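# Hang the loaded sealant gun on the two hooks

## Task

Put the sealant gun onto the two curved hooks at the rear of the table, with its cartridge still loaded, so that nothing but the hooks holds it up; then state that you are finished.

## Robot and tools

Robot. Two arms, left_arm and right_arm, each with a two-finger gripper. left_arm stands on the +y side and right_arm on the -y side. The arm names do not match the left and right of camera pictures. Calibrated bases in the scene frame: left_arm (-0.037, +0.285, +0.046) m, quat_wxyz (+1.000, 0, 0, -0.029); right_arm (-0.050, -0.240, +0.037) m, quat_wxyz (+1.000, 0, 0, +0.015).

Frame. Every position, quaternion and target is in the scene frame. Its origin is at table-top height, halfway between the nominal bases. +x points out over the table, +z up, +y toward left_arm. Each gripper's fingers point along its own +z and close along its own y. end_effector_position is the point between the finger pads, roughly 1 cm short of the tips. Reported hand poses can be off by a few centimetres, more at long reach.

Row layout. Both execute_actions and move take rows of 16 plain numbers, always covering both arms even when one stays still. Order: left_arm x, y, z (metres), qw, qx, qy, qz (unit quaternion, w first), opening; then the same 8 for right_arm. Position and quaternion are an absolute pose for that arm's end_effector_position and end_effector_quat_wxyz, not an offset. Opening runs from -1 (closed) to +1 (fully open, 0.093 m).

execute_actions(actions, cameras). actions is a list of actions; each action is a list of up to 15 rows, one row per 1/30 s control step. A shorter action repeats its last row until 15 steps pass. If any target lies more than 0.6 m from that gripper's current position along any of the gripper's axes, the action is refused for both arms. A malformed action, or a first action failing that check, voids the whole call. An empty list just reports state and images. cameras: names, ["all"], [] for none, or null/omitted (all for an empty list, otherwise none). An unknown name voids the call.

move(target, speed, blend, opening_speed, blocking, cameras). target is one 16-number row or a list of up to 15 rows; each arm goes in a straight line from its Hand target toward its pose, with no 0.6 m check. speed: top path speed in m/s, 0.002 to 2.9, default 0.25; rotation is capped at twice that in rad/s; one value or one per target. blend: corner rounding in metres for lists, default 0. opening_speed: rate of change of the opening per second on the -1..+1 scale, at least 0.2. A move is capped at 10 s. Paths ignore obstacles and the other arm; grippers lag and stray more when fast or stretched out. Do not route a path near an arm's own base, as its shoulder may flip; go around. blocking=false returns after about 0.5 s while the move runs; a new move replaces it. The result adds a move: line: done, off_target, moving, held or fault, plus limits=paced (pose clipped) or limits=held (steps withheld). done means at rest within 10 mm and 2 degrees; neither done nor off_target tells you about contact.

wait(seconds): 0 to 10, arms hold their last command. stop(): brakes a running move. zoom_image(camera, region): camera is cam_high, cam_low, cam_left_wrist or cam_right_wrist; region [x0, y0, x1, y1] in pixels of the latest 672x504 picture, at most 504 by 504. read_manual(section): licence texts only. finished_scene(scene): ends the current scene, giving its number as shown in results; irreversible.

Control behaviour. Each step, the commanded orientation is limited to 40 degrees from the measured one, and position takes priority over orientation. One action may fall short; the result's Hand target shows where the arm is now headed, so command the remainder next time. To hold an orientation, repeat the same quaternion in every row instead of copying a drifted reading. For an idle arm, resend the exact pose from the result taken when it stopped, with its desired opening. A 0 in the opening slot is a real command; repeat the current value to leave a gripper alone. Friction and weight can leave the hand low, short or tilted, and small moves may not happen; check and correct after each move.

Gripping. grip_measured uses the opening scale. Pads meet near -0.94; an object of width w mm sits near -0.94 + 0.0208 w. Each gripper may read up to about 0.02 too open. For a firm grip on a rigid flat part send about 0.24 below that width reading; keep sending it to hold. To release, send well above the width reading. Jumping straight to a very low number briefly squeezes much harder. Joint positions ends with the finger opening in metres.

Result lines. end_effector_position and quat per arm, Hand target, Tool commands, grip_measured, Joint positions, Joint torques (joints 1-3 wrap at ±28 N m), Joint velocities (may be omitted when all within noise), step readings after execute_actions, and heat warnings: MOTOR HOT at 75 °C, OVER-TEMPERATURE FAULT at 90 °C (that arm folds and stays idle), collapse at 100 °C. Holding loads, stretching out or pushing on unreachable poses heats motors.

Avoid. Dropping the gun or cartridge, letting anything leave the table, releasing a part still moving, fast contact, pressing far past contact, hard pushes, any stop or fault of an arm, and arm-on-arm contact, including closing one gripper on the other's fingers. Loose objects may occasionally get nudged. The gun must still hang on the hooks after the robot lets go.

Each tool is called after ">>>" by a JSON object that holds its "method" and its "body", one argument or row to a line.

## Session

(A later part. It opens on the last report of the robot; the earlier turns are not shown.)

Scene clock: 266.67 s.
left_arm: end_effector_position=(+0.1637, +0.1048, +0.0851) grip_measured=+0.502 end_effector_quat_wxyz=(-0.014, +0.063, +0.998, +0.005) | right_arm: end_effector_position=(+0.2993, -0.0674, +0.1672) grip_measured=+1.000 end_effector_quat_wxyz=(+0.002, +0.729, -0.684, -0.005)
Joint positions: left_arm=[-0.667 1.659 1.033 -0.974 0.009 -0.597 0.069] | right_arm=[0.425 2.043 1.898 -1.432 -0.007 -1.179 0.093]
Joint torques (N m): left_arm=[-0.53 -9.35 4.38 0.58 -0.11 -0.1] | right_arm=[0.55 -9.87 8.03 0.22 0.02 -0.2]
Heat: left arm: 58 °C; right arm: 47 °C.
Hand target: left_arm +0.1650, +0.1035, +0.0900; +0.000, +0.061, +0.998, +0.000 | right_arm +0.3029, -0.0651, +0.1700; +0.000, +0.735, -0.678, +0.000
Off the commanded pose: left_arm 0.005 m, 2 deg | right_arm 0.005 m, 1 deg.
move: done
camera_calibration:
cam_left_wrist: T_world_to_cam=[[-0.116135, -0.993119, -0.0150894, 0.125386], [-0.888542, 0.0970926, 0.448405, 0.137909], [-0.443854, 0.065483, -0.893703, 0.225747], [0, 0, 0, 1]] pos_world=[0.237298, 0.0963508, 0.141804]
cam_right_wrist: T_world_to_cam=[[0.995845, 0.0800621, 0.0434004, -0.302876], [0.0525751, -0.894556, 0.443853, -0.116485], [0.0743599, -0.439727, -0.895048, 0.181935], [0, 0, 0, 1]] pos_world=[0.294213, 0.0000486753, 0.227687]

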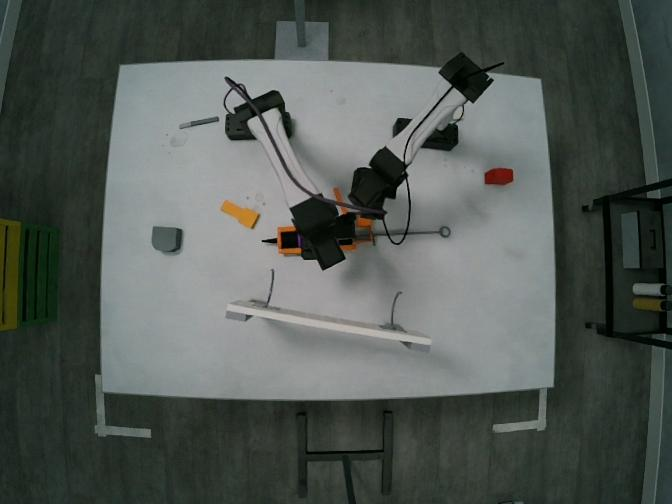

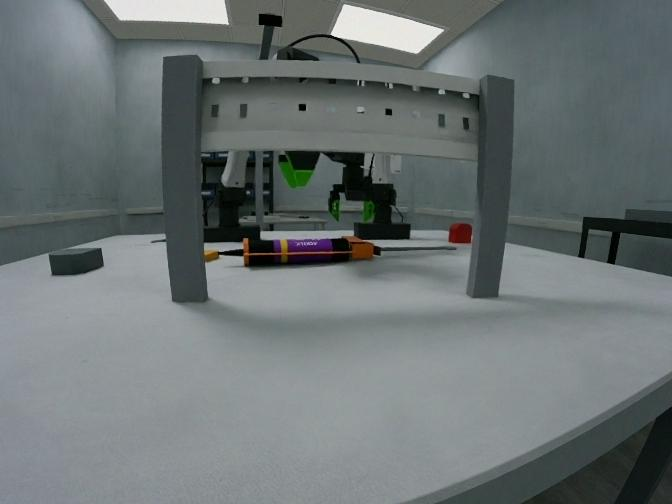

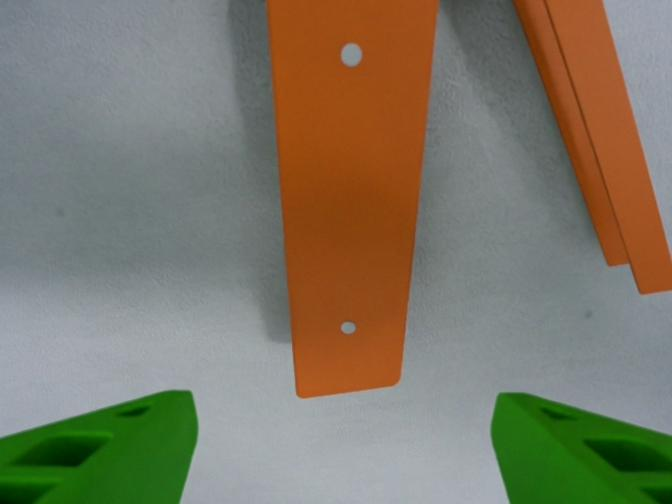

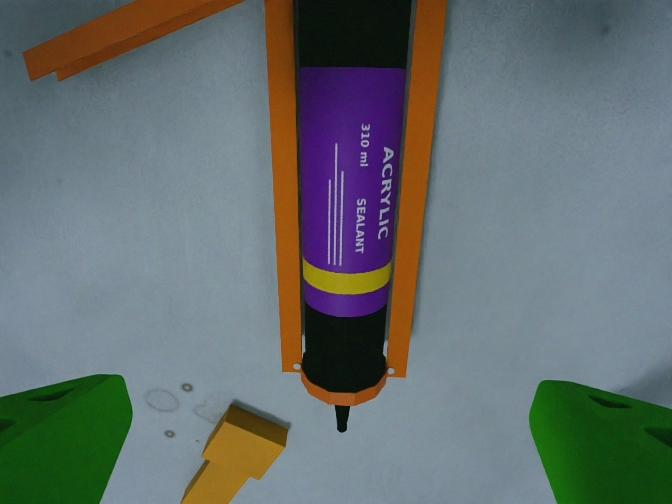

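>>> {"method": "move", "body": {
  "target": [
    [0.165,0.1030,0.015,0,0.061,0.998,0,0.5,0.315,-0.076,0.06,0,0.735,-0.678,0,1]
  ],
  "cameras": ["cam_left_wrist","cam_right_wrist","cam_low"],
  "speed": 0.12
}}

Scene clock: 289.97 s.
left_arm: end_effector_position=(+0.1666, +0.1022, +0.0205) grip_measured=+0.502 end_effector_quat_wxyz=(+0.002, +0.063, +0.998, -0.007) | right_arm: end_effector_position=(+0.3130, -0.0732, +0.0644) grip_measured=+1.000 end_effector_quat_wxyz=(-0.001, +0.733, -0.680, -0.002)
Joint positions: left_arm=[-0.667 1.769 0.867 -0.656 0.009 -0.599 0.069] | right_arm=[0.398 2.116 1.597 -1.051 -0.005 -1.218 0.093]
Joint torques (N m): left_arm=[-0.58 -5.52 4 0.71 -0.12 -0.08] | right_arm=[-0.25 -10.84 5.08 0.51 0 -0.19]
Heat: left arm: 53 °C; right arm: 46 °C.
Hand target: left_arm +0.1649, +0.1031, +0.0152; +0.000, +0.061, +0.998, +0.000 | right_arm +0.3148, -0.0760, +0.0600; +0.000, +0.735, -0.678, +0.000
Off the commanded pose: left_arm 0.006 m, 1 deg | right_arm 0.006 m, 0 deg.
move: done
camera_calibration:
cam_left_wrist: T_world_to_cam=[[-0.114447, -0.993395, 0.00822728, 0.12145], [-0.901941, 0.107375, 0.418298, 0.171559], [-0.416419, 0.0404524, -0.908273, 0.16781], [0, 0, 0, 1]] pos_world=[0.238515, 0.0954382, 0.0796549]
cam_right_wrist: T_world_to_cam=[[0.994525, 0.0913631, 0.0507182, -0.310817], [0.059588, -0.89455, 0.442979, -0.0788429], [0.0858418, -0.437531, -0.895096, 0.0828842], [0, 0, 0, 1]] pos_world=[0.306698, -0.00586724, 0.124879]
Images, in order (width x height): cam_low 672x504, cam_left_wrist 672x504, cam_right_wrist 672x504.

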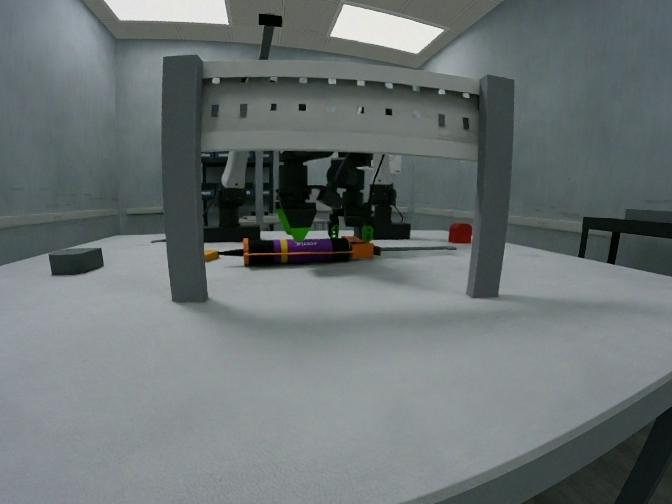

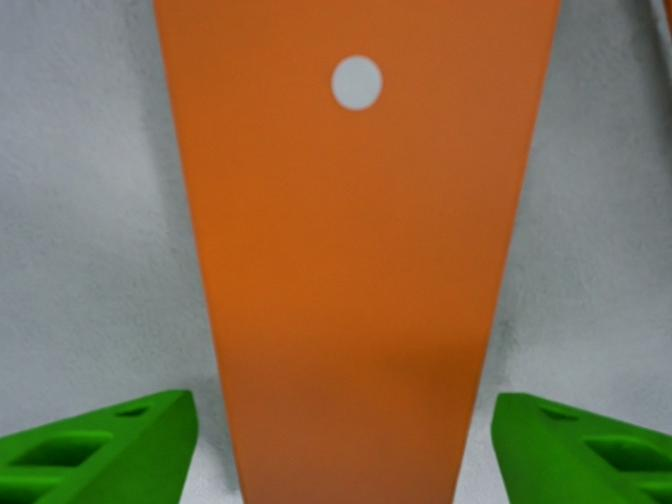

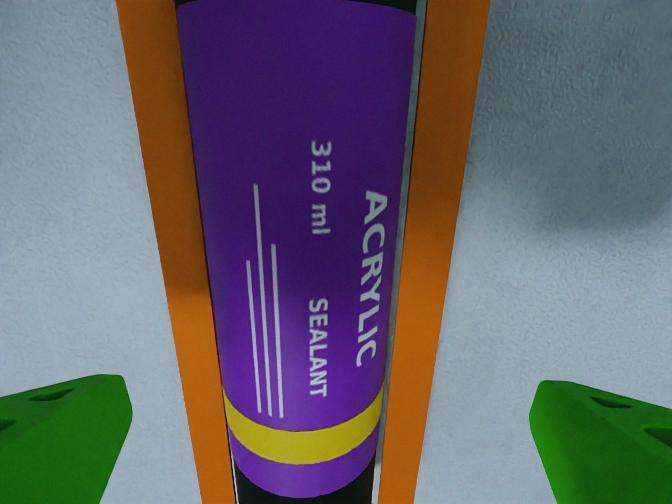

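>>> {"method": "move", "body": {
  "target": [
    [0.165,0.1030,0.015,0,0.061,0.998,0,0.5,0.309,-0.076,0.06,0,0.728,-0.686,0,1],
    [0.165,0.1030,0.013,0,0.061,0.998,0,0.5,0.309,-0.076,0.015,0,0.728,-0.686,0,1]
  ],
  "cameras": ["cam_left_wrist","cam_right_wrist","cam_low"],
  "speed": 0.08
}}

>>> {"method": "zoom_image", "body": {
  "camera": "cam_low",
  "region": [200, 180, 440, 290]
}}

Scene clock: 301.53 s.
left_arm: end_effector_position=(+0.1682, +0.1008, +0.0205) grip_measured=+0.502 end_effector_quat_wxyz=(+0.005, +0.063, +0.998, -0.010) | right_arm: end_effector_position=(+0.3087, -0.0752, +0.0197) grip_measured=+1.000 end_effector_quat_wxyz=(-0.002, +0.730, -0.683, -0.002)
Joint positions: left_arm=[-0.667 1.769 0.867 -0.648 0.009 -0.599 0.069] | right_arm=[0.398 2.158 1.476 -0.886 -0.005 -1.21 0.093]
Joint torques (N m): left_arm=[-0.55 -5.14 3.81 0.74 -0.13 -0.08] | right_arm=[0.21 -10.74 4.81 0.49 0 0.04]
Heat: left arm: 49 °C; right arm: 45 °C.
Hand target: left_arm +0.1649, +0.1032, +0.0133; +0.000, +0.061, +0.998, +0.000 | right_arm +0.3089, -0.0760, +0.0150; +0.000, +0.728, -0.686, +0.000
Off the commanded pose: left_arm 0.008 m, 1 deg | right_arm 0.005 m, 1 deg.
move: done
camera_calibration:
cam_left_wrist: T_world_to_cam=[[-0.11418, -0.993373, 0.0131181, 0.120118], [-0.904614, 0.109418, 0.411947, 0.173405], [-0.410653, 0.0351693, -0.911113, 0.168119], [0, 0, 0, 1]] pos_world=[0.239618, 0.0944358, 0.0801657]
cam_right_wrist: T_world_to_cam=[[0.995177, 0.0833214, 0.0517749, -0.304935], [0.0519233, -0.895203, 0.442623, -0.0582959], [0.083229, -0.437799, -0.895212, 0.0432153], [0, 0, 0, 1]] pos_world=[0.302894, -0.00785944, 0.0802779]
Images, in order (width x height): cam_low 672x504, cam_left_wrist 672x504, cam_right_wrist 672x504.

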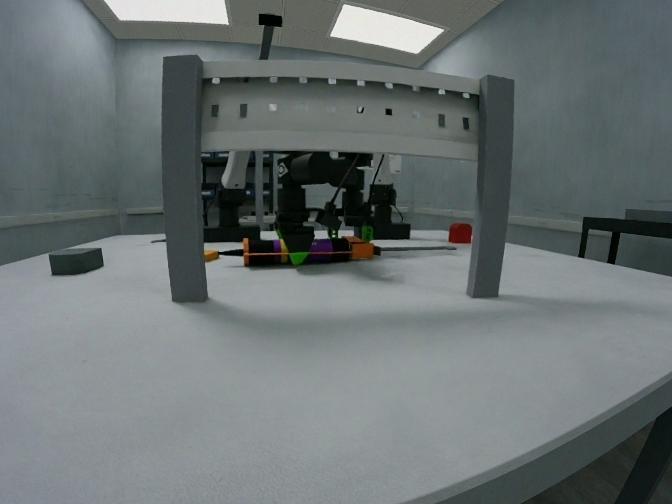

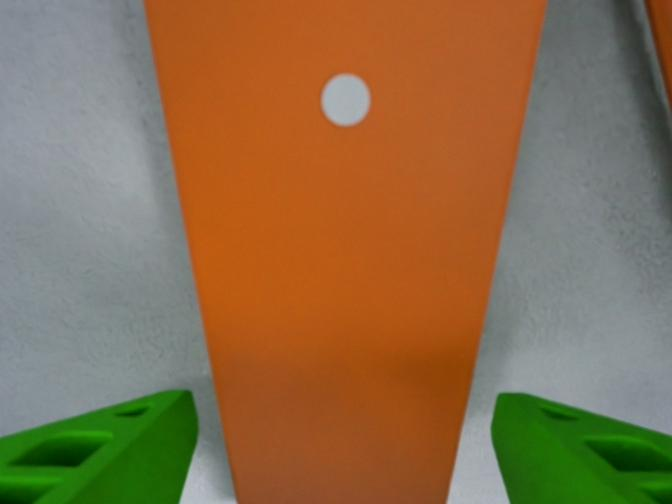

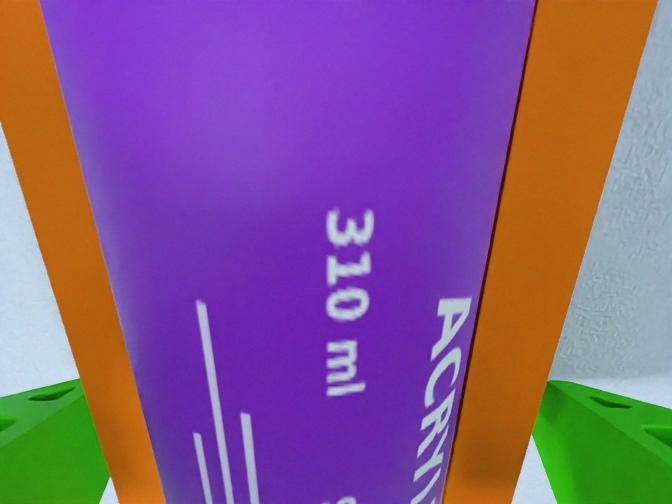

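Scaled by 2.100 from the camera's 672x504 image, which has a finer 960x720 frame.

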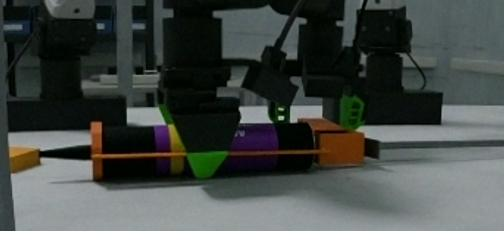

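>>> {"method": "move", "body": {
  "target": [
    [0.162,0.1035,0.009,0,0.061,0.998,0,0.5,0.3095,-0.076,0.015,0,0.728,-0.686,0,1],
    [0.162,0.1035,0.009,0,0.061,0.998,0,-0.65,0.3095,-0.076,0.015,0,0.728,-0.686,0,0.15]
  ],
  "cameras": ["cam_left_wrist","cam_right_wrist"],
  "speed": 0.08,
  "opening_speed": 0.6
}}

Scene clock: 309.10 s.
left_arm: end_effector_position=(+0.1642, +0.1015, +0.0152) grip_measured=-0.250 end_effector_quat_wxyz=(+0.004, +0.062, +0.998, -0.008) | right_arm: end_effector_position=(+0.3071, -0.0764, +0.0196) grip_measured=+0.576 end_effector_quat_wxyz=(+0.002, +0.730, -0.683, -0.003)
Joint positions: left_arm=[-0.677 1.776 0.848 -0.627 0.007 -0.61 0.033] | right_arm=[0.398 2.159 1.476 -0.894 -0.003 -1.21 0.073]
Joint torques (N m): left_arm=[-0.25 -5.31 3.79 0.7 -0.1 -0.03] | right_arm=[0.21 -10.59 5.03 0.58 -0.03 0.03]
Heat: left arm: 47 °C; right arm: 45 °C.
Hand target: left_arm +0.1619, +0.1036, +0.0092; +0.000, +0.061, +0.998, +0.000 | right_arm +0.3094, -0.0760, +0.0150; +0.000, +0.728, -0.686, +0.000
Off the commanded pose: left_arm 0.007 m, 1 deg | right_arm 0.005 m, 1 deg.
move: done
camera_calibration:
cam_left_wrist: T_world_to_cam=[[-0.112956, -0.993562, 0.00869714, 0.120317], [-0.903861, 0.106385, 0.414389, 0.172106], [-0.412646, 0.0389467, -0.910058, 0.161559], [0, 0, 0, 1]] pos_world=[0.235817, 0.0949405, 0.0746624]
cam_right_wrist: T_world_to_cam=[[0.995495, 0.0836307, 0.0446825, -0.303085], [0.0549234, -0.892728, 0.447236, -0.0600569], [0.0772919, -0.442766, -0.893299, 0.0440888], [0, 0, 0, 1]] pos_world=[0.30161, -0.00874624, 0.0797866]
Images, in order (width x height): cam_left_wrist 672x504, cam_right_wrist 672x504.

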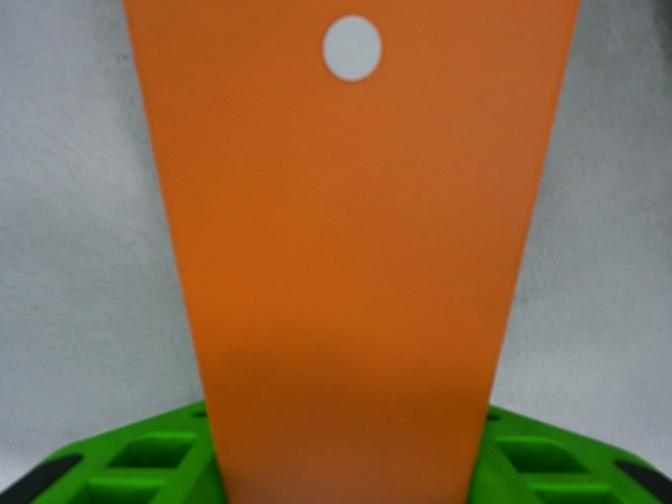

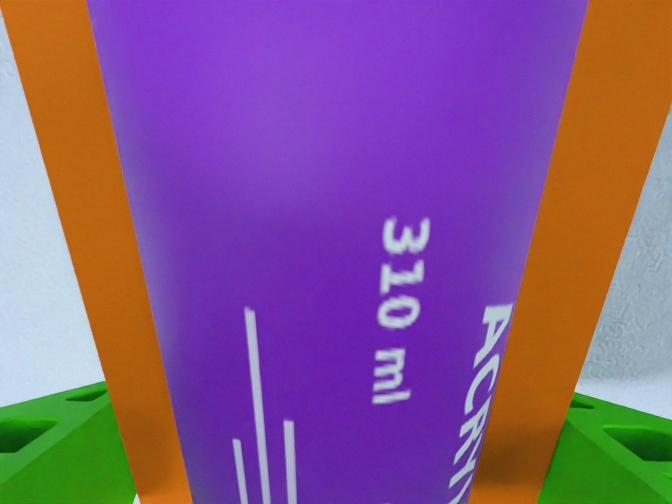

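>>> {"method": "move", "body": {
  "target": [
    [0.164,0.103,0.10,0,0.062,0.998,0,-0.65,0.309,-0.076,0.108,0,-0.730,0.683,0,0.15]
  ],
  "cameras": ["cam_high","cam_low"],
  "speed": 0.1
}}

>>> {"method": "zoom_image", "body": {
  "camera": "cam_low",
  "region": [200, 160, 480, 290]
}}

Scene clock: 350.13 s.
left_arm: end_effector_position=(+0.1537, +0.1021, +0.0810) grip_measured=-0.258 end_effector_quat_wxyz=(-0.032, +0.063, +0.997, -0.001) | right_arm: end_effector_position=(+0.2961, -0.0770, +0.0726) grip_measured=+0.575 end_effector_quat_wxyz=(+0.033, +0.729, -0.683, -0.028)
Joint positions: left_arm=[-0.679 1.662 1.018 -0.975 0.042 -0.609 0.033] | right_arm=[0.398 2.12 1.634 -1.167 -0.027 -1.209 0.073]
Joint torques (N m): left_arm=[0.18 -11.15 7.38 0.18 -0.48 -0.03] | right_arm=[0.23 -17.81 9.14 -0.11 0.19 -0.06]
Heat: left arm: 43 °C; right arm: 43 °C.
Hand target: left_arm +0.1635, +0.1031, +0.0993; +0.000, +0.061, +0.998, +0.000 | right_arm +0.3077, -0.0763, +0.1071; +0.000, +0.730, -0.684, +0.000
Off the commanded pose: left_arm 0.022 m, 4 deg | right_arm 0.038 m, 5 deg.
move: off_target (left_arm, right_arm)
Images, in order (width x height): cam_high 672x504, cam_low 672x504.

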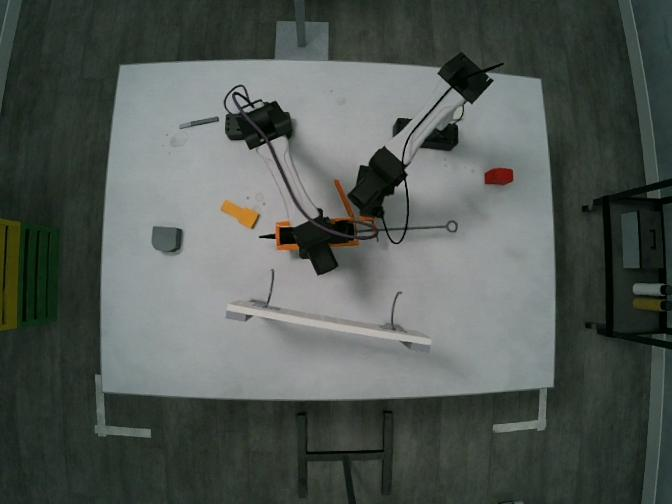

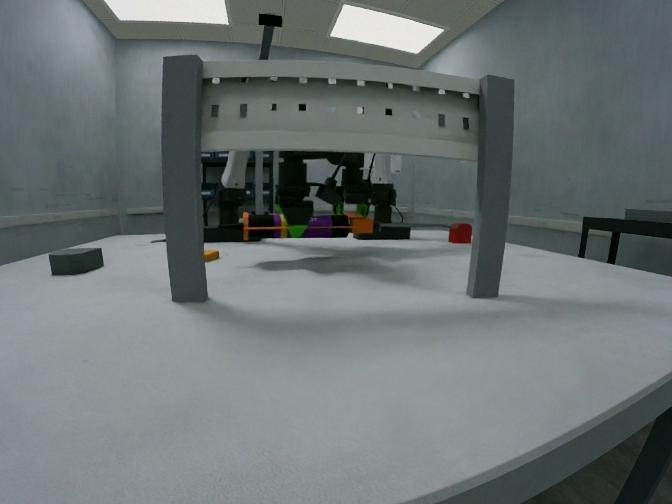

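Scaled by 1.800 from the camera's 672x504 image, which has a finer 960x720 frame.

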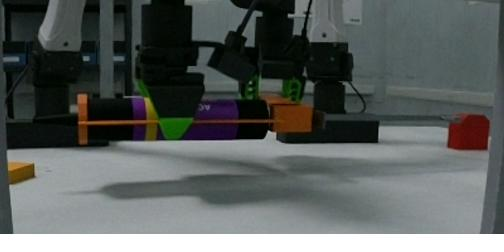

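>>> {"method": "move", "body": {
  "target": [
    [0.172,0.103,0.25,0,0.062,0.998,0,-0.65,0.318,-0.076,0.272,0,-0.730,0.683,0,0.15],
    [0.204,0.116,0.231,0.259,0.090,0.960,0.003,-0.65,0.31,-0.072,0.313,0.167,-0.683,0.680,-0.197,0.15]
  ],
  "cameras": ["cam_high","cam_low"],
  "speed": 0.14
}}

>>> {"method": "zoom_image", "body": {
  "camera": "cam_high",
  "region": [220, 150, 480, 350]
}}

Scene clock: 360.47 s.
left_arm: end_effector_position=(+0.1891, +0.1123, +0.2143) grip_measured=-0.260 end_effector_quat_wxyz=(+0.202, +0.087, +0.975, -0.007) | right_arm: end_effector_position=(+0.3095, -0.0696, +0.2797) grip_measured=+0.574 end_effector_quat_wxyz=(-0.118, +0.699, -0.685, +0.170)
Joint positions: left_arm=[-0.74 1.321 1.176 -1.101 -0.249 -0.578 0.033] | right_arm=[0.526 1.834 1.995 -1.412 0.271 -1.079 0.073]
Joint torques (N m): left_arm=[-0.36 -7.61 6.11 1.73 -1.24 0.29] | right_arm=[0.8 -16.01 6.46 1.38 0.44 -0.01]
Heat: left arm: 44 °C; right arm: 47 °C.
Hand target: left_arm +0.2027, +0.1162, +0.2318; +0.257, +0.088, +0.962, +0.003 | right_arm +0.3088, -0.0727, +0.3126; -0.167, +0.684, -0.683, +0.196
Off the commanded pose: left_arm 0.023 m, 7 deg | right_arm 0.033 m, 7 deg.
move: off_target (left_arm, right_arm)
Images, in order (width x height): cam_high 672x504, cam_low 672x504.

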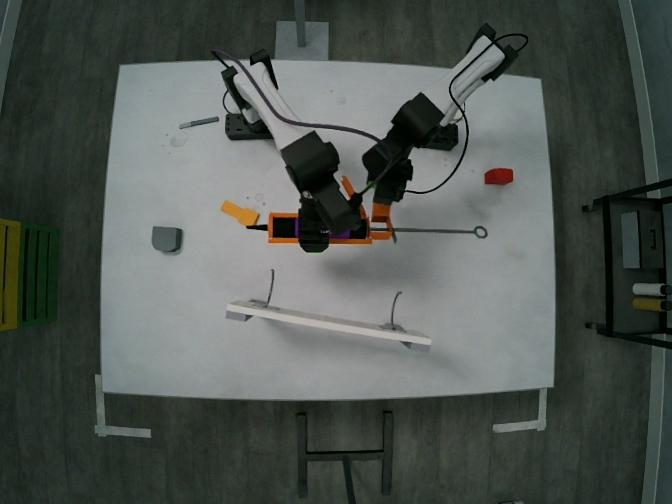

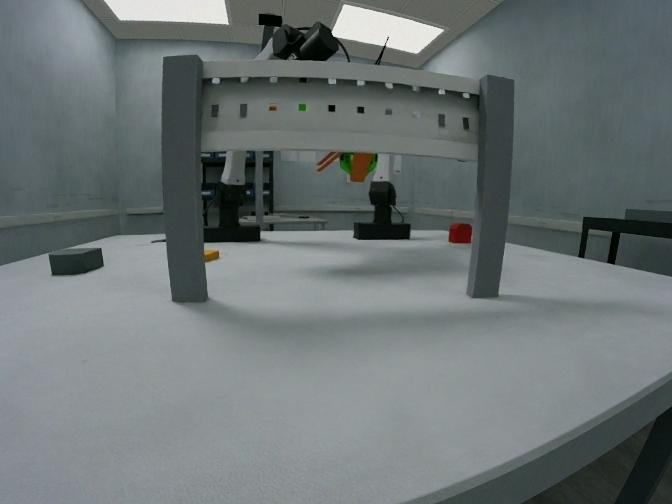

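Scaled by 1.938 from the camera's 672x504 image, which has a finer 960x720 frame.

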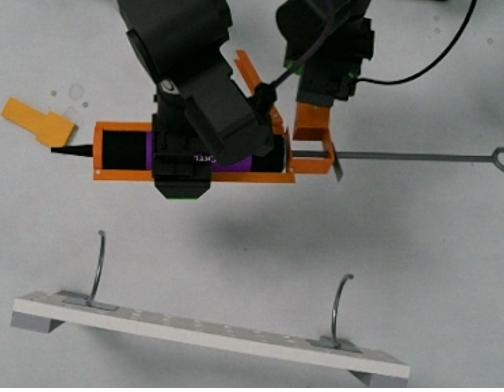

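>>> {"method": "move", "body": {
  "target": [
    [0.277,0.118,0.235,0.5,0.111,0.857,0.006,-0.65,0.316,-0.074,0.362,0.323,-0.590,0.631,-0.381,0.15],
    [0.367,0.109,0.250,0.707,0.1255,0.696,0.009,-0.65,0.324,-0.075,0.391,0.457,-0.457,0.539,-0.539,0.15]
  ],
  "cameras": ["all"],
  "speed": 0.14
}}

>>> {"method": "zoom_image", "body": {
  "camera": "cam_high",
  "region": [220, 150, 480, 350]
}}

Scene clock: 371.33 s.
left_arm: end_effector_position=(+0.3601, +0.1089, +0.2223) grip_measured=-0.260 end_effector_quat_wxyz=(+0.669, +0.128, +0.732, +0.002) | right_arm: end_effector_position=(+0.3319, -0.0745, +0.3561) grip_measured=+0.574 end_effector_quat_wxyz=(+0.423, -0.480, +0.558, -0.529)
Joint positions: left_arm=[-0.508 1.57 0.565 0.891 -0.392 0.132 0.033] | right_arm=[0.706 1.375 1.021 0.216 0.917 -1.497 0.073]
Joint torques (N m): left_arm=[0.73 -6.17 6.69 3.42 -0.09 0.5] | right_arm=[1.01 -10.82 7.62 2.8 0.04 -0.76]
Heat: left arm: 43 °C; right arm: 49 °C.
Hand target: left_arm +0.3655, +0.1099, +0.2498; +0.705, +0.124, +0.698, +0.010 | right_arm +0.3232, -0.0763, +0.3902; +0.455, -0.457, +0.542, -0.538
Off the commanded pose: left_arm 0.029 m, 6 deg | right_arm 0.036 m, 5 deg.
move: off_target (left_arm, right_arm)
camera_calibration:
cam_left_wrist: T_world_to_cam=[[-0.178474, -0.970104, -0.164455, 0.207468], [-0.482027, 0.231912, -0.844907, 0.376843], [0.857786, -0.0715227, -0.509006, -0.104058], [0, 0, 0, 1]] pos_world=[0.307935, 0.106428, 0.299551]
cam_right_wrist: T_world_to_cam=[[0.0411766, 0.0459015, 0.998097, -0.368604], [-0.601689, -0.796363, 0.0614467, 0.152271], [0.797668, -0.603074, -0.00517315, -0.223579], [0, 0, 0, 1]] pos_world=[0.28514, 0.00334754, 0.357389]

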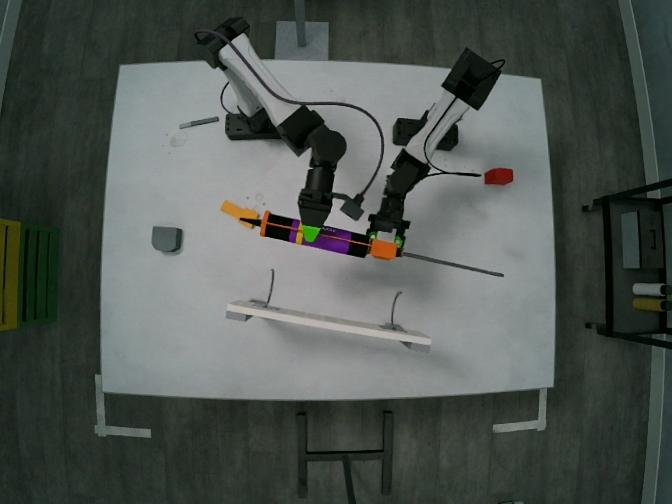

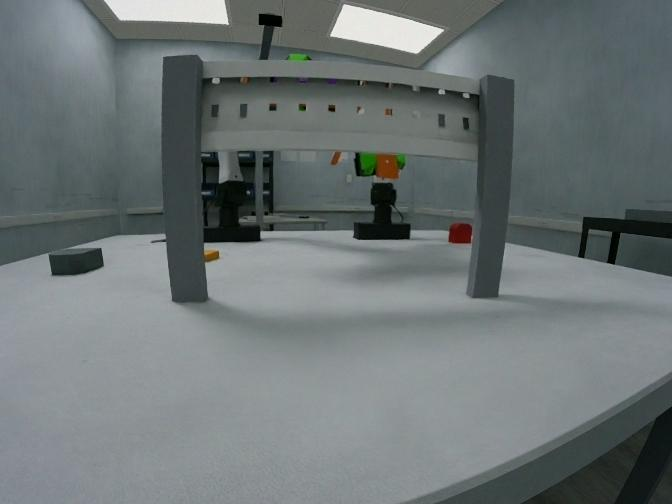

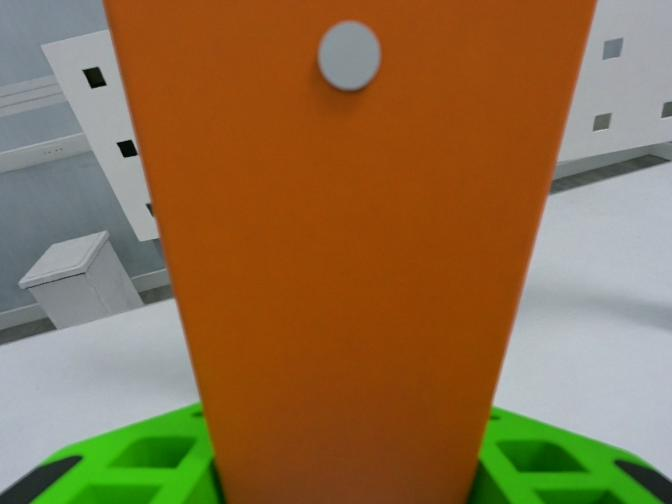

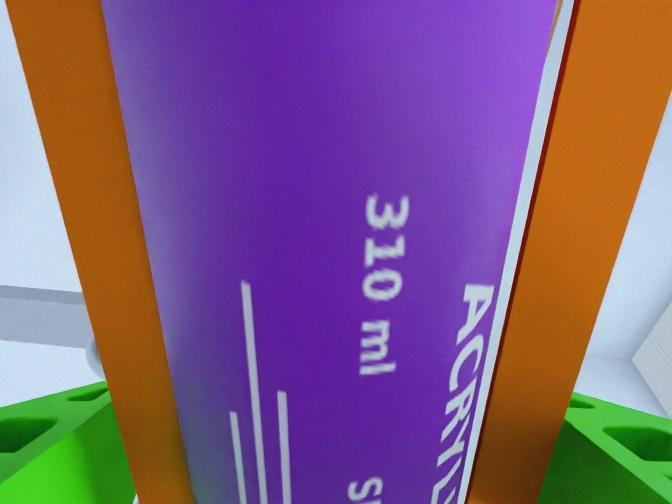

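Scaled by 1.938 from the camera's 672x504 image, which has a finer 960x720 frame.

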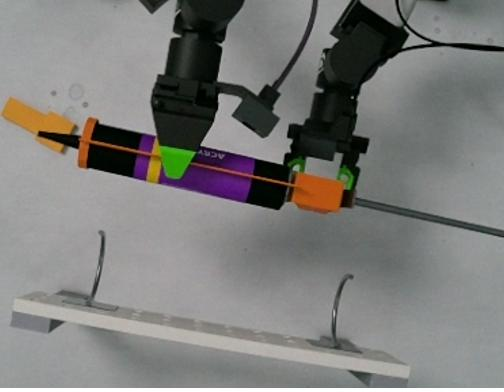

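>>> {"method": "move", "body": {
  "target": [
    [0.357,0.060,0.266,0.707,0.110,0.699,0.025,-0.65,0.322,-0.1255,0.407,0.469,-0.469,0.529,-0.529,0.15]
  ],
  "cameras": ["cam_high"],
  "speed": 0.1
}}

>>> {"method": "zoom_image", "body": {
  "camera": "cam_high",
  "region": [210, 180, 450, 360]
}}

Scene clock: 400.23 s.
left_arm: end_effector_position=(+0.3501, +0.0620, +0.2397) grip_measured=-0.260 end_effector_quat_wxyz=(+0.675, +0.118, +0.728, +0.015) | right_arm: end_effector_position=(+0.3281, -0.1225, +0.3722) grip_measured=+0.574 end_effector_quat_wxyz=(+0.435, -0.490, +0.550, -0.517)
Joint positions: left_arm=[-0.677 1.609 0.678 0.825 -0.593 0.124 0.033] | right_arm=[0.558 1.22 0.968 0.135 0.73 -1.522 0.073]
Joint torques (N m): left_arm=[-0.06 -6.49 8.16 3.16 -0.3 0.57] | right_arm=[-0.16 -9.28 8.34 2.69 -0.2 -0.56]
Heat: left arm: 43 °C; right arm: 47 °C.
Hand target: left_arm +0.3556, +0.0609, +0.2657; +0.704, +0.109, +0.701, +0.025 | right_arm +0.3207, -0.1263, +0.4065; +0.468, -0.469, +0.530, -0.530
Off the commanded pose: left_arm 0.027 m, 5 deg | right_arm 0.035 m, 5 deg.
move: off_target (left_arm, right_arm)
Images, in order (width x height): cam_high 672x504.

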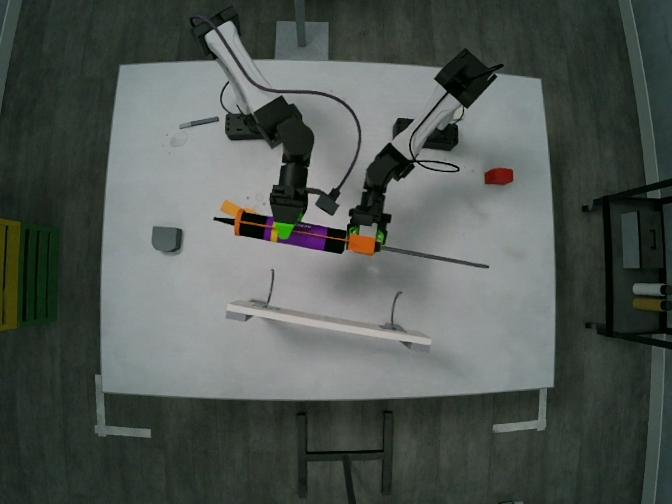

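Scaled by 2.100 from the camera's 672x504 image, which has a finer 960x720 frame.

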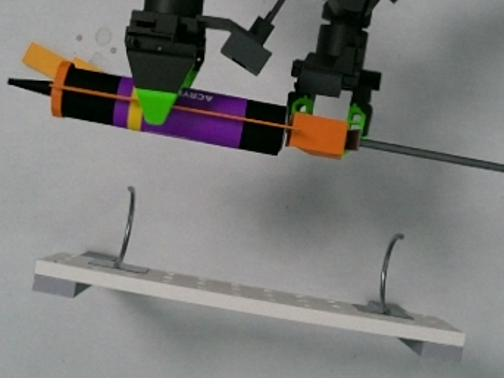

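>>> {"method": "move", "body": {
  "target": [
    [0.482,0.058,0.278,0.707,0.110,0.699,0.025,-0.65,0.449,-0.1275,0.417,0.469,-0.469,0.529,-0.529,0.15]
  ],
  "cameras": ["all"],
  "speed": 0.1
}}

>>> {"method": "zoom_image", "body": {
  "camera": "cam_high",
  "region": [210, 180, 450, 360]
}}

Scene clock: 424.73 s.
left_arm: end_effector_position=(+0.4659, +0.0548, +0.2355) grip_measured=-0.260 end_effector_quat_wxyz=(+0.659, +0.130, +0.741, +0.016) | right_arm: end_effector_position=(+0.4444, -0.1356, +0.3648) grip_measured=+0.574 end_effector_quat_wxyz=(+0.426, -0.487, +0.568, -0.508)
Joint positions: left_arm=[-0.488 1.925 1.103 0.679 -0.393 0.144 0.033] | right_arm=[0.35 1.608 1.293 0.174 0.54 -1.509 0.073]
Joint torques (N m): left_arm=[1.32 -10.52 10.21 3.36 -0.28 0.39] | right_arm=[0.44 -10.18 12.25 2.82 -0.29 -0.72]
Heat: left arm: 43 °C; right arm: 47 °C.
Hand target: left_arm +0.4777, +0.0601, +0.2776; +0.705, +0.109, +0.701, +0.025 | right_arm +0.4434, -0.1293, +0.4160; +0.468, -0.468, +0.530, -0.530
Off the commanded pose: left_arm 0.046 m, 8 deg | right_arm 0.053 m, 7 deg.
move: off_target (left_arm, right_arm)
camera_calibration:
cam_left_wrist: T_world_to_cam=[[-0.164108, -0.968674, -0.186382, 0.174444], [-0.504988, 0.244807, -0.827681, 0.457545], [0.847381, -0.0417084, -0.529344, -0.18397], [0, 0, 0, 1]] pos_world=[0.415575, 0.0492963, 0.313832]
cam_right_wrist: T_world_to_cam=[[0.0718793, 0.0161171, 0.997283, -0.396506], [-0.584312, -0.80965, 0.0551991, 0.163478], [0.80834, -0.586692, -0.0487796, -0.336845], [0, 0, 0, 1]] pos_world=[0.396308, -0.0588735, 0.369974]

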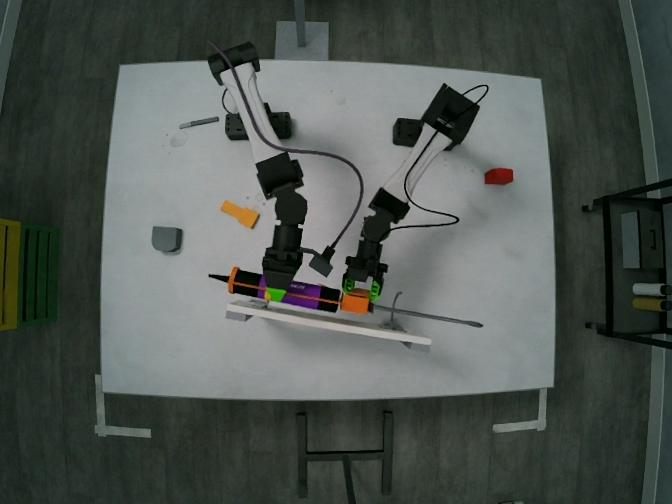

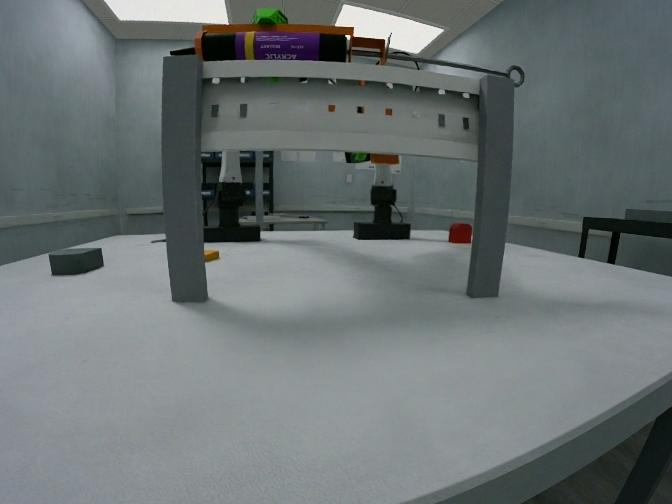

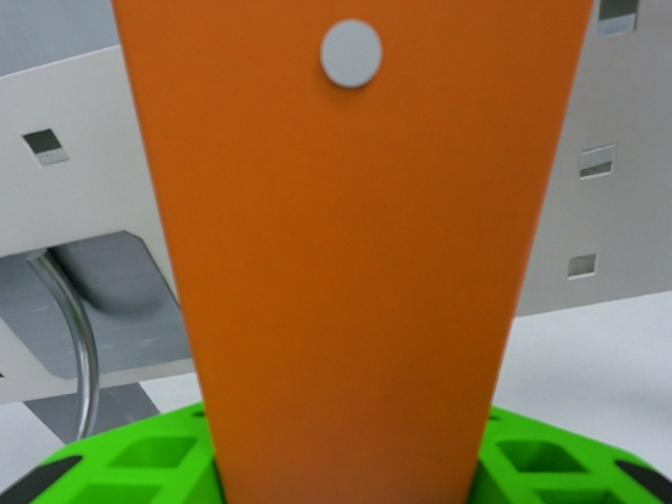

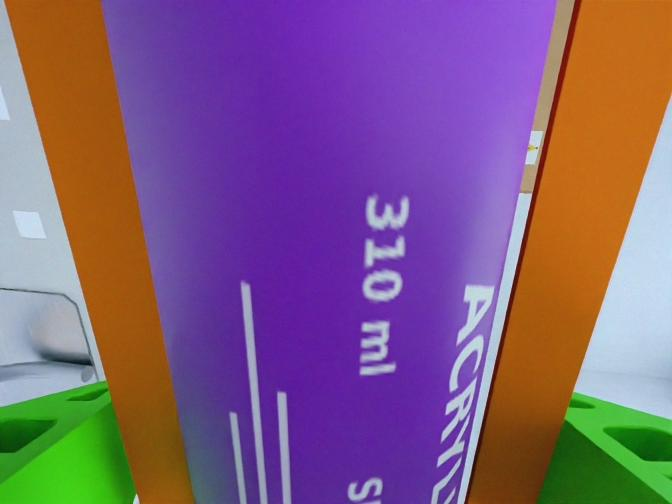

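Scaled by 2.100 from the camera's 672x504 image, which has a finer 960x720 frame.

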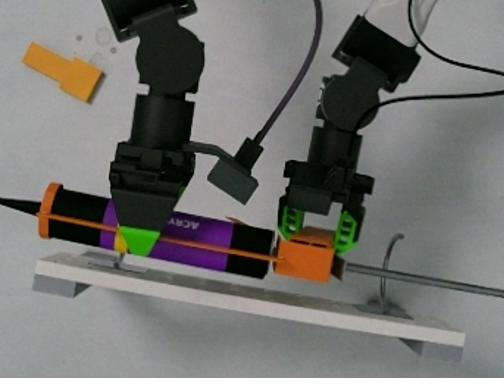

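>>> {"method": "move", "body": {
  "target": [
    [0.494,0.070,0.280,0.707,0.110,0.699,0.025,-0.65,0.460,-0.112,0.418,0.469,-0.469,0.529,-0.529,0.15]
  ],
  "cameras": ["cam_high"],
  "speed": 0.08
}}

>>> {"method": "zoom_image", "body": {
  "camera": "cam_high",
  "region": [210, 180, 450, 360]
}}

Scene clock: 433.93 s.
left_arm: end_effector_position=(+0.4779, +0.0676, +0.2367) grip_measured=-0.260 end_effector_quat_wxyz=(+0.658, +0.128, +0.742, +0.019) | right_arm: end_effector_position=(+0.4579, -0.1233, +0.3661) grip_measured=+0.574 end_effector_quat_wxyz=(+0.428, -0.490, +0.566, -0.506)
Joint positions: left_arm=[-0.448 1.937 1.126 0.668 -0.359 0.149 0.033] | right_arm=[0.364 1.67 1.365 0.164 0.544 -1.509 0.073]
Joint torques (N m): left_arm=[1.28 -10.71 10.25 3.42 -0.22 0.37] | right_arm=[1.4 -10.73 12.1 2.81 -0.07 -0.69]
Heat: left arm: 45 °C; right arm: 50 °C.
Hand target: left_arm +0.4894, +0.0720, +0.2798; +0.705, +0.109, +0.700, +0.026 | right_arm +0.4549, -0.1139, +0.4168; +0.468, -0.468, +0.531, -0.529
Off the commanded pose: left_arm 0.046 m, 8 deg | right_arm 0.053 m, 7 deg.
move: off_target (left_arm, right_arm)
Images, in order (width x height): cam_high 672x504.

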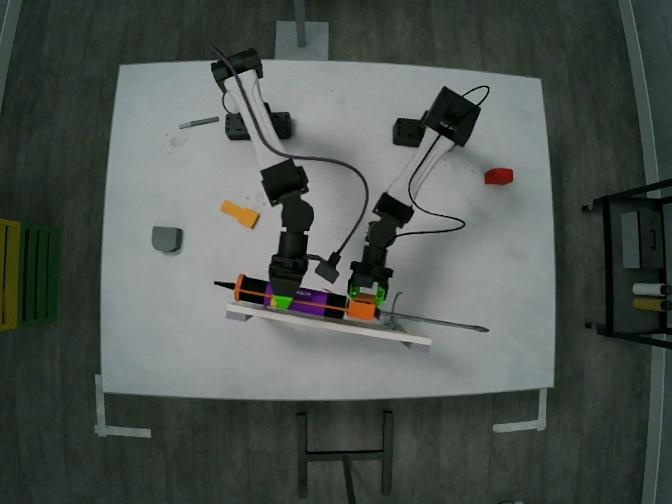

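Scaled by 2.100 from the camera's 672x504 image, which has a finer 960x720 frame.

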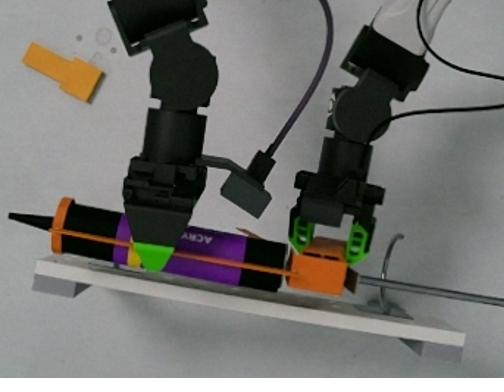

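>>> {"method": "move", "body": {
  "target": [
    [0.493,0.0495,0.229,0.712,0.071,0.699,-0.0135,-0.65,0.454,-0.117,0.387,0.4425,-0.494,0.499,-0.557,0.15]
  ],
  "cameras": ["cam_high","cam_low"],
  "speed": 0.08
}}

>>> {"method": "zoom_image", "body": {
  "camera": "cam_high",
  "region": [210, 180, 450, 360]
}}

Scene clock: 450.70 s.
left_arm: end_effector_position=(+0.4816, +0.0425, +0.1984) grip_measured=-0.260 end_effector_quat_wxyz=(+0.670, +0.094, +0.736, -0.032) | right_arm: end_effector_position=(+0.4563, -0.1309, +0.3495) grip_measured=+0.574 end_effector_quat_wxyz=(-0.397, +0.508, -0.537, +0.544)
Joint positions: left_arm=[-0.485 2.084 1.126 0.849 -0.366 0.04 0.033] | right_arm=[0.357 1.67 1.271 0.289 0.567 -1.64 0.073]
Joint torques (N m): left_arm=[0.64 -10.89 8.14 3.39 -0.62 0.38] | right_arm=[1.37 -11.99 8.05 3.06 -0.4 -0.55]
Heat: left arm: 46 °C; right arm: 50 °C.
Hand target: left_arm +0.4906, +0.0505, +0.2285; +0.709, +0.070, +0.702, -0.014 | right_arm +0.4513, -0.1183, +0.3868; -0.441, +0.494, -0.501, +0.558
Off the commanded pose: left_arm 0.033 m, 7 deg | right_arm 0.040 m, 7 deg.
move: off_target (left_arm, right_arm)
Images, in order (width x height): cam_high 672x504, cam_low 672x504.

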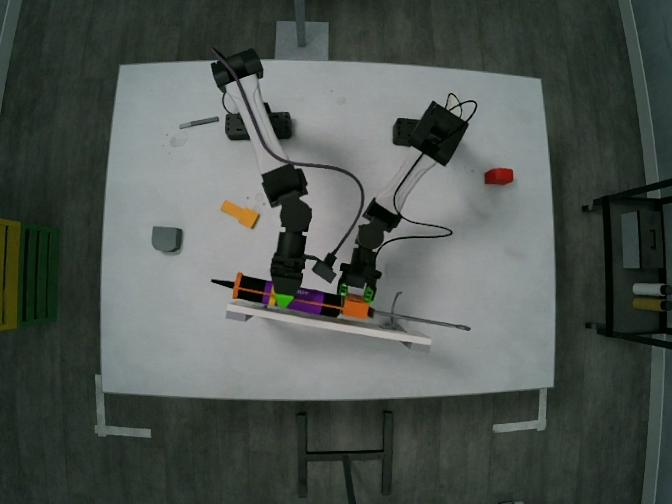

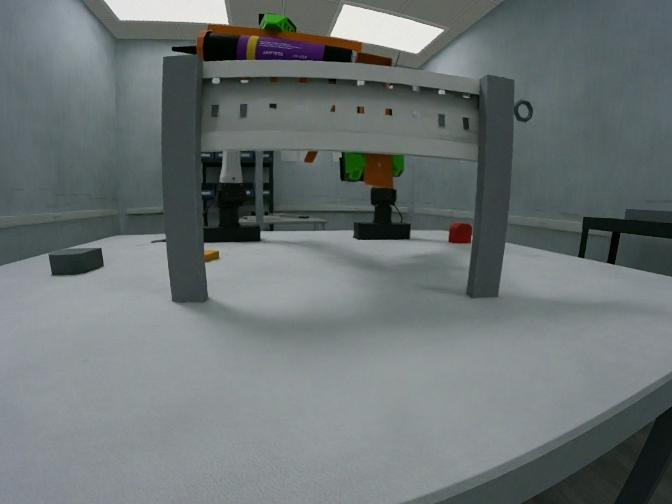

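Scaled by 2.100 from the camera's 672x504 image, which has a finer 960x720 frame.

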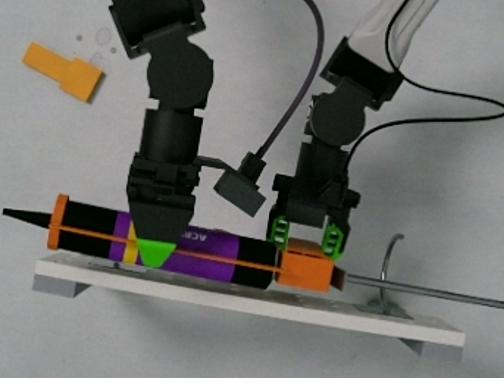

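>>> {"method": "move", "body": {
  "target": [
    [0.493,0.057,0.182,0.712,0.071,0.699,-0.0135,-0.65,0.452,-0.110,0.340,0.4425,-0.494,0.499,-0.557,0.15]
  ],
  "cameras": ["cam_high"],
  "speed": 0.06
}}

>>> {"method": "zoom_image", "body": {
  "camera": "cam_high",
  "region": [210, 180, 450, 360]
}}

Scene clock: 462.13 s.
left_arm: end_effector_position=(+0.4818, +0.0434, +0.1557) grip_measured=-0.260 end_effector_quat_wxyz=(+0.673, +0.093, +0.733, -0.034) | right_arm: end_effector_position=(+0.4543, -0.1285, +0.3076) grip_measured=+0.574 end_effector_quat_wxyz=(-0.399, +0.507, -0.533, +0.548)
Joint positions: left_arm=[-0.482 2.206 1.094 1.013 -0.361 0.041 0.033] | right_arm=[0.365 1.707 1.13 0.478 0.575 -1.648 0.073]
Joint torques (N m): left_arm=[1.83 -11.58 6.49 3.47 -0.52 0.39] | right_arm=[2.14 -11.52 7.64 3.03 -0.29 -0.44]
Heat: left arm: 49 °C; right arm: 50 °C.
Hand target: left_arm +0.4914, +0.0576, +0.1816; +0.709, +0.070, +0.701, -0.014 | right_arm +0.4500, -0.1112, +0.3399; -0.442, +0.494, -0.500, +0.557
Off the commanded pose: left_arm 0.032 m, 7 deg | right_arm 0.037 m, 7 deg.
move: off_target (left_arm, right_arm)
Images, in order (width x height): cam_high 672x504.

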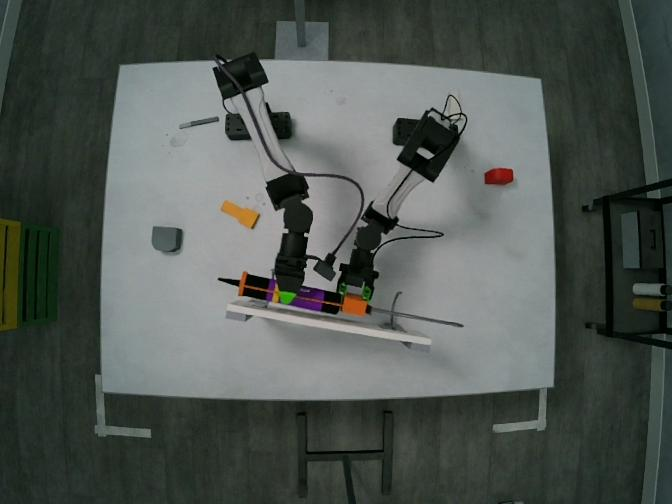

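Scaled by 2.100 from the camera's 672x504 image, which has a finer 960x720 frame.

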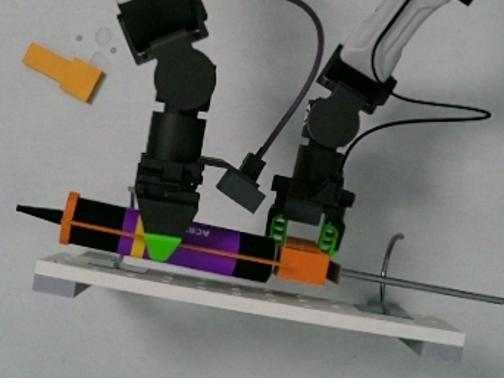

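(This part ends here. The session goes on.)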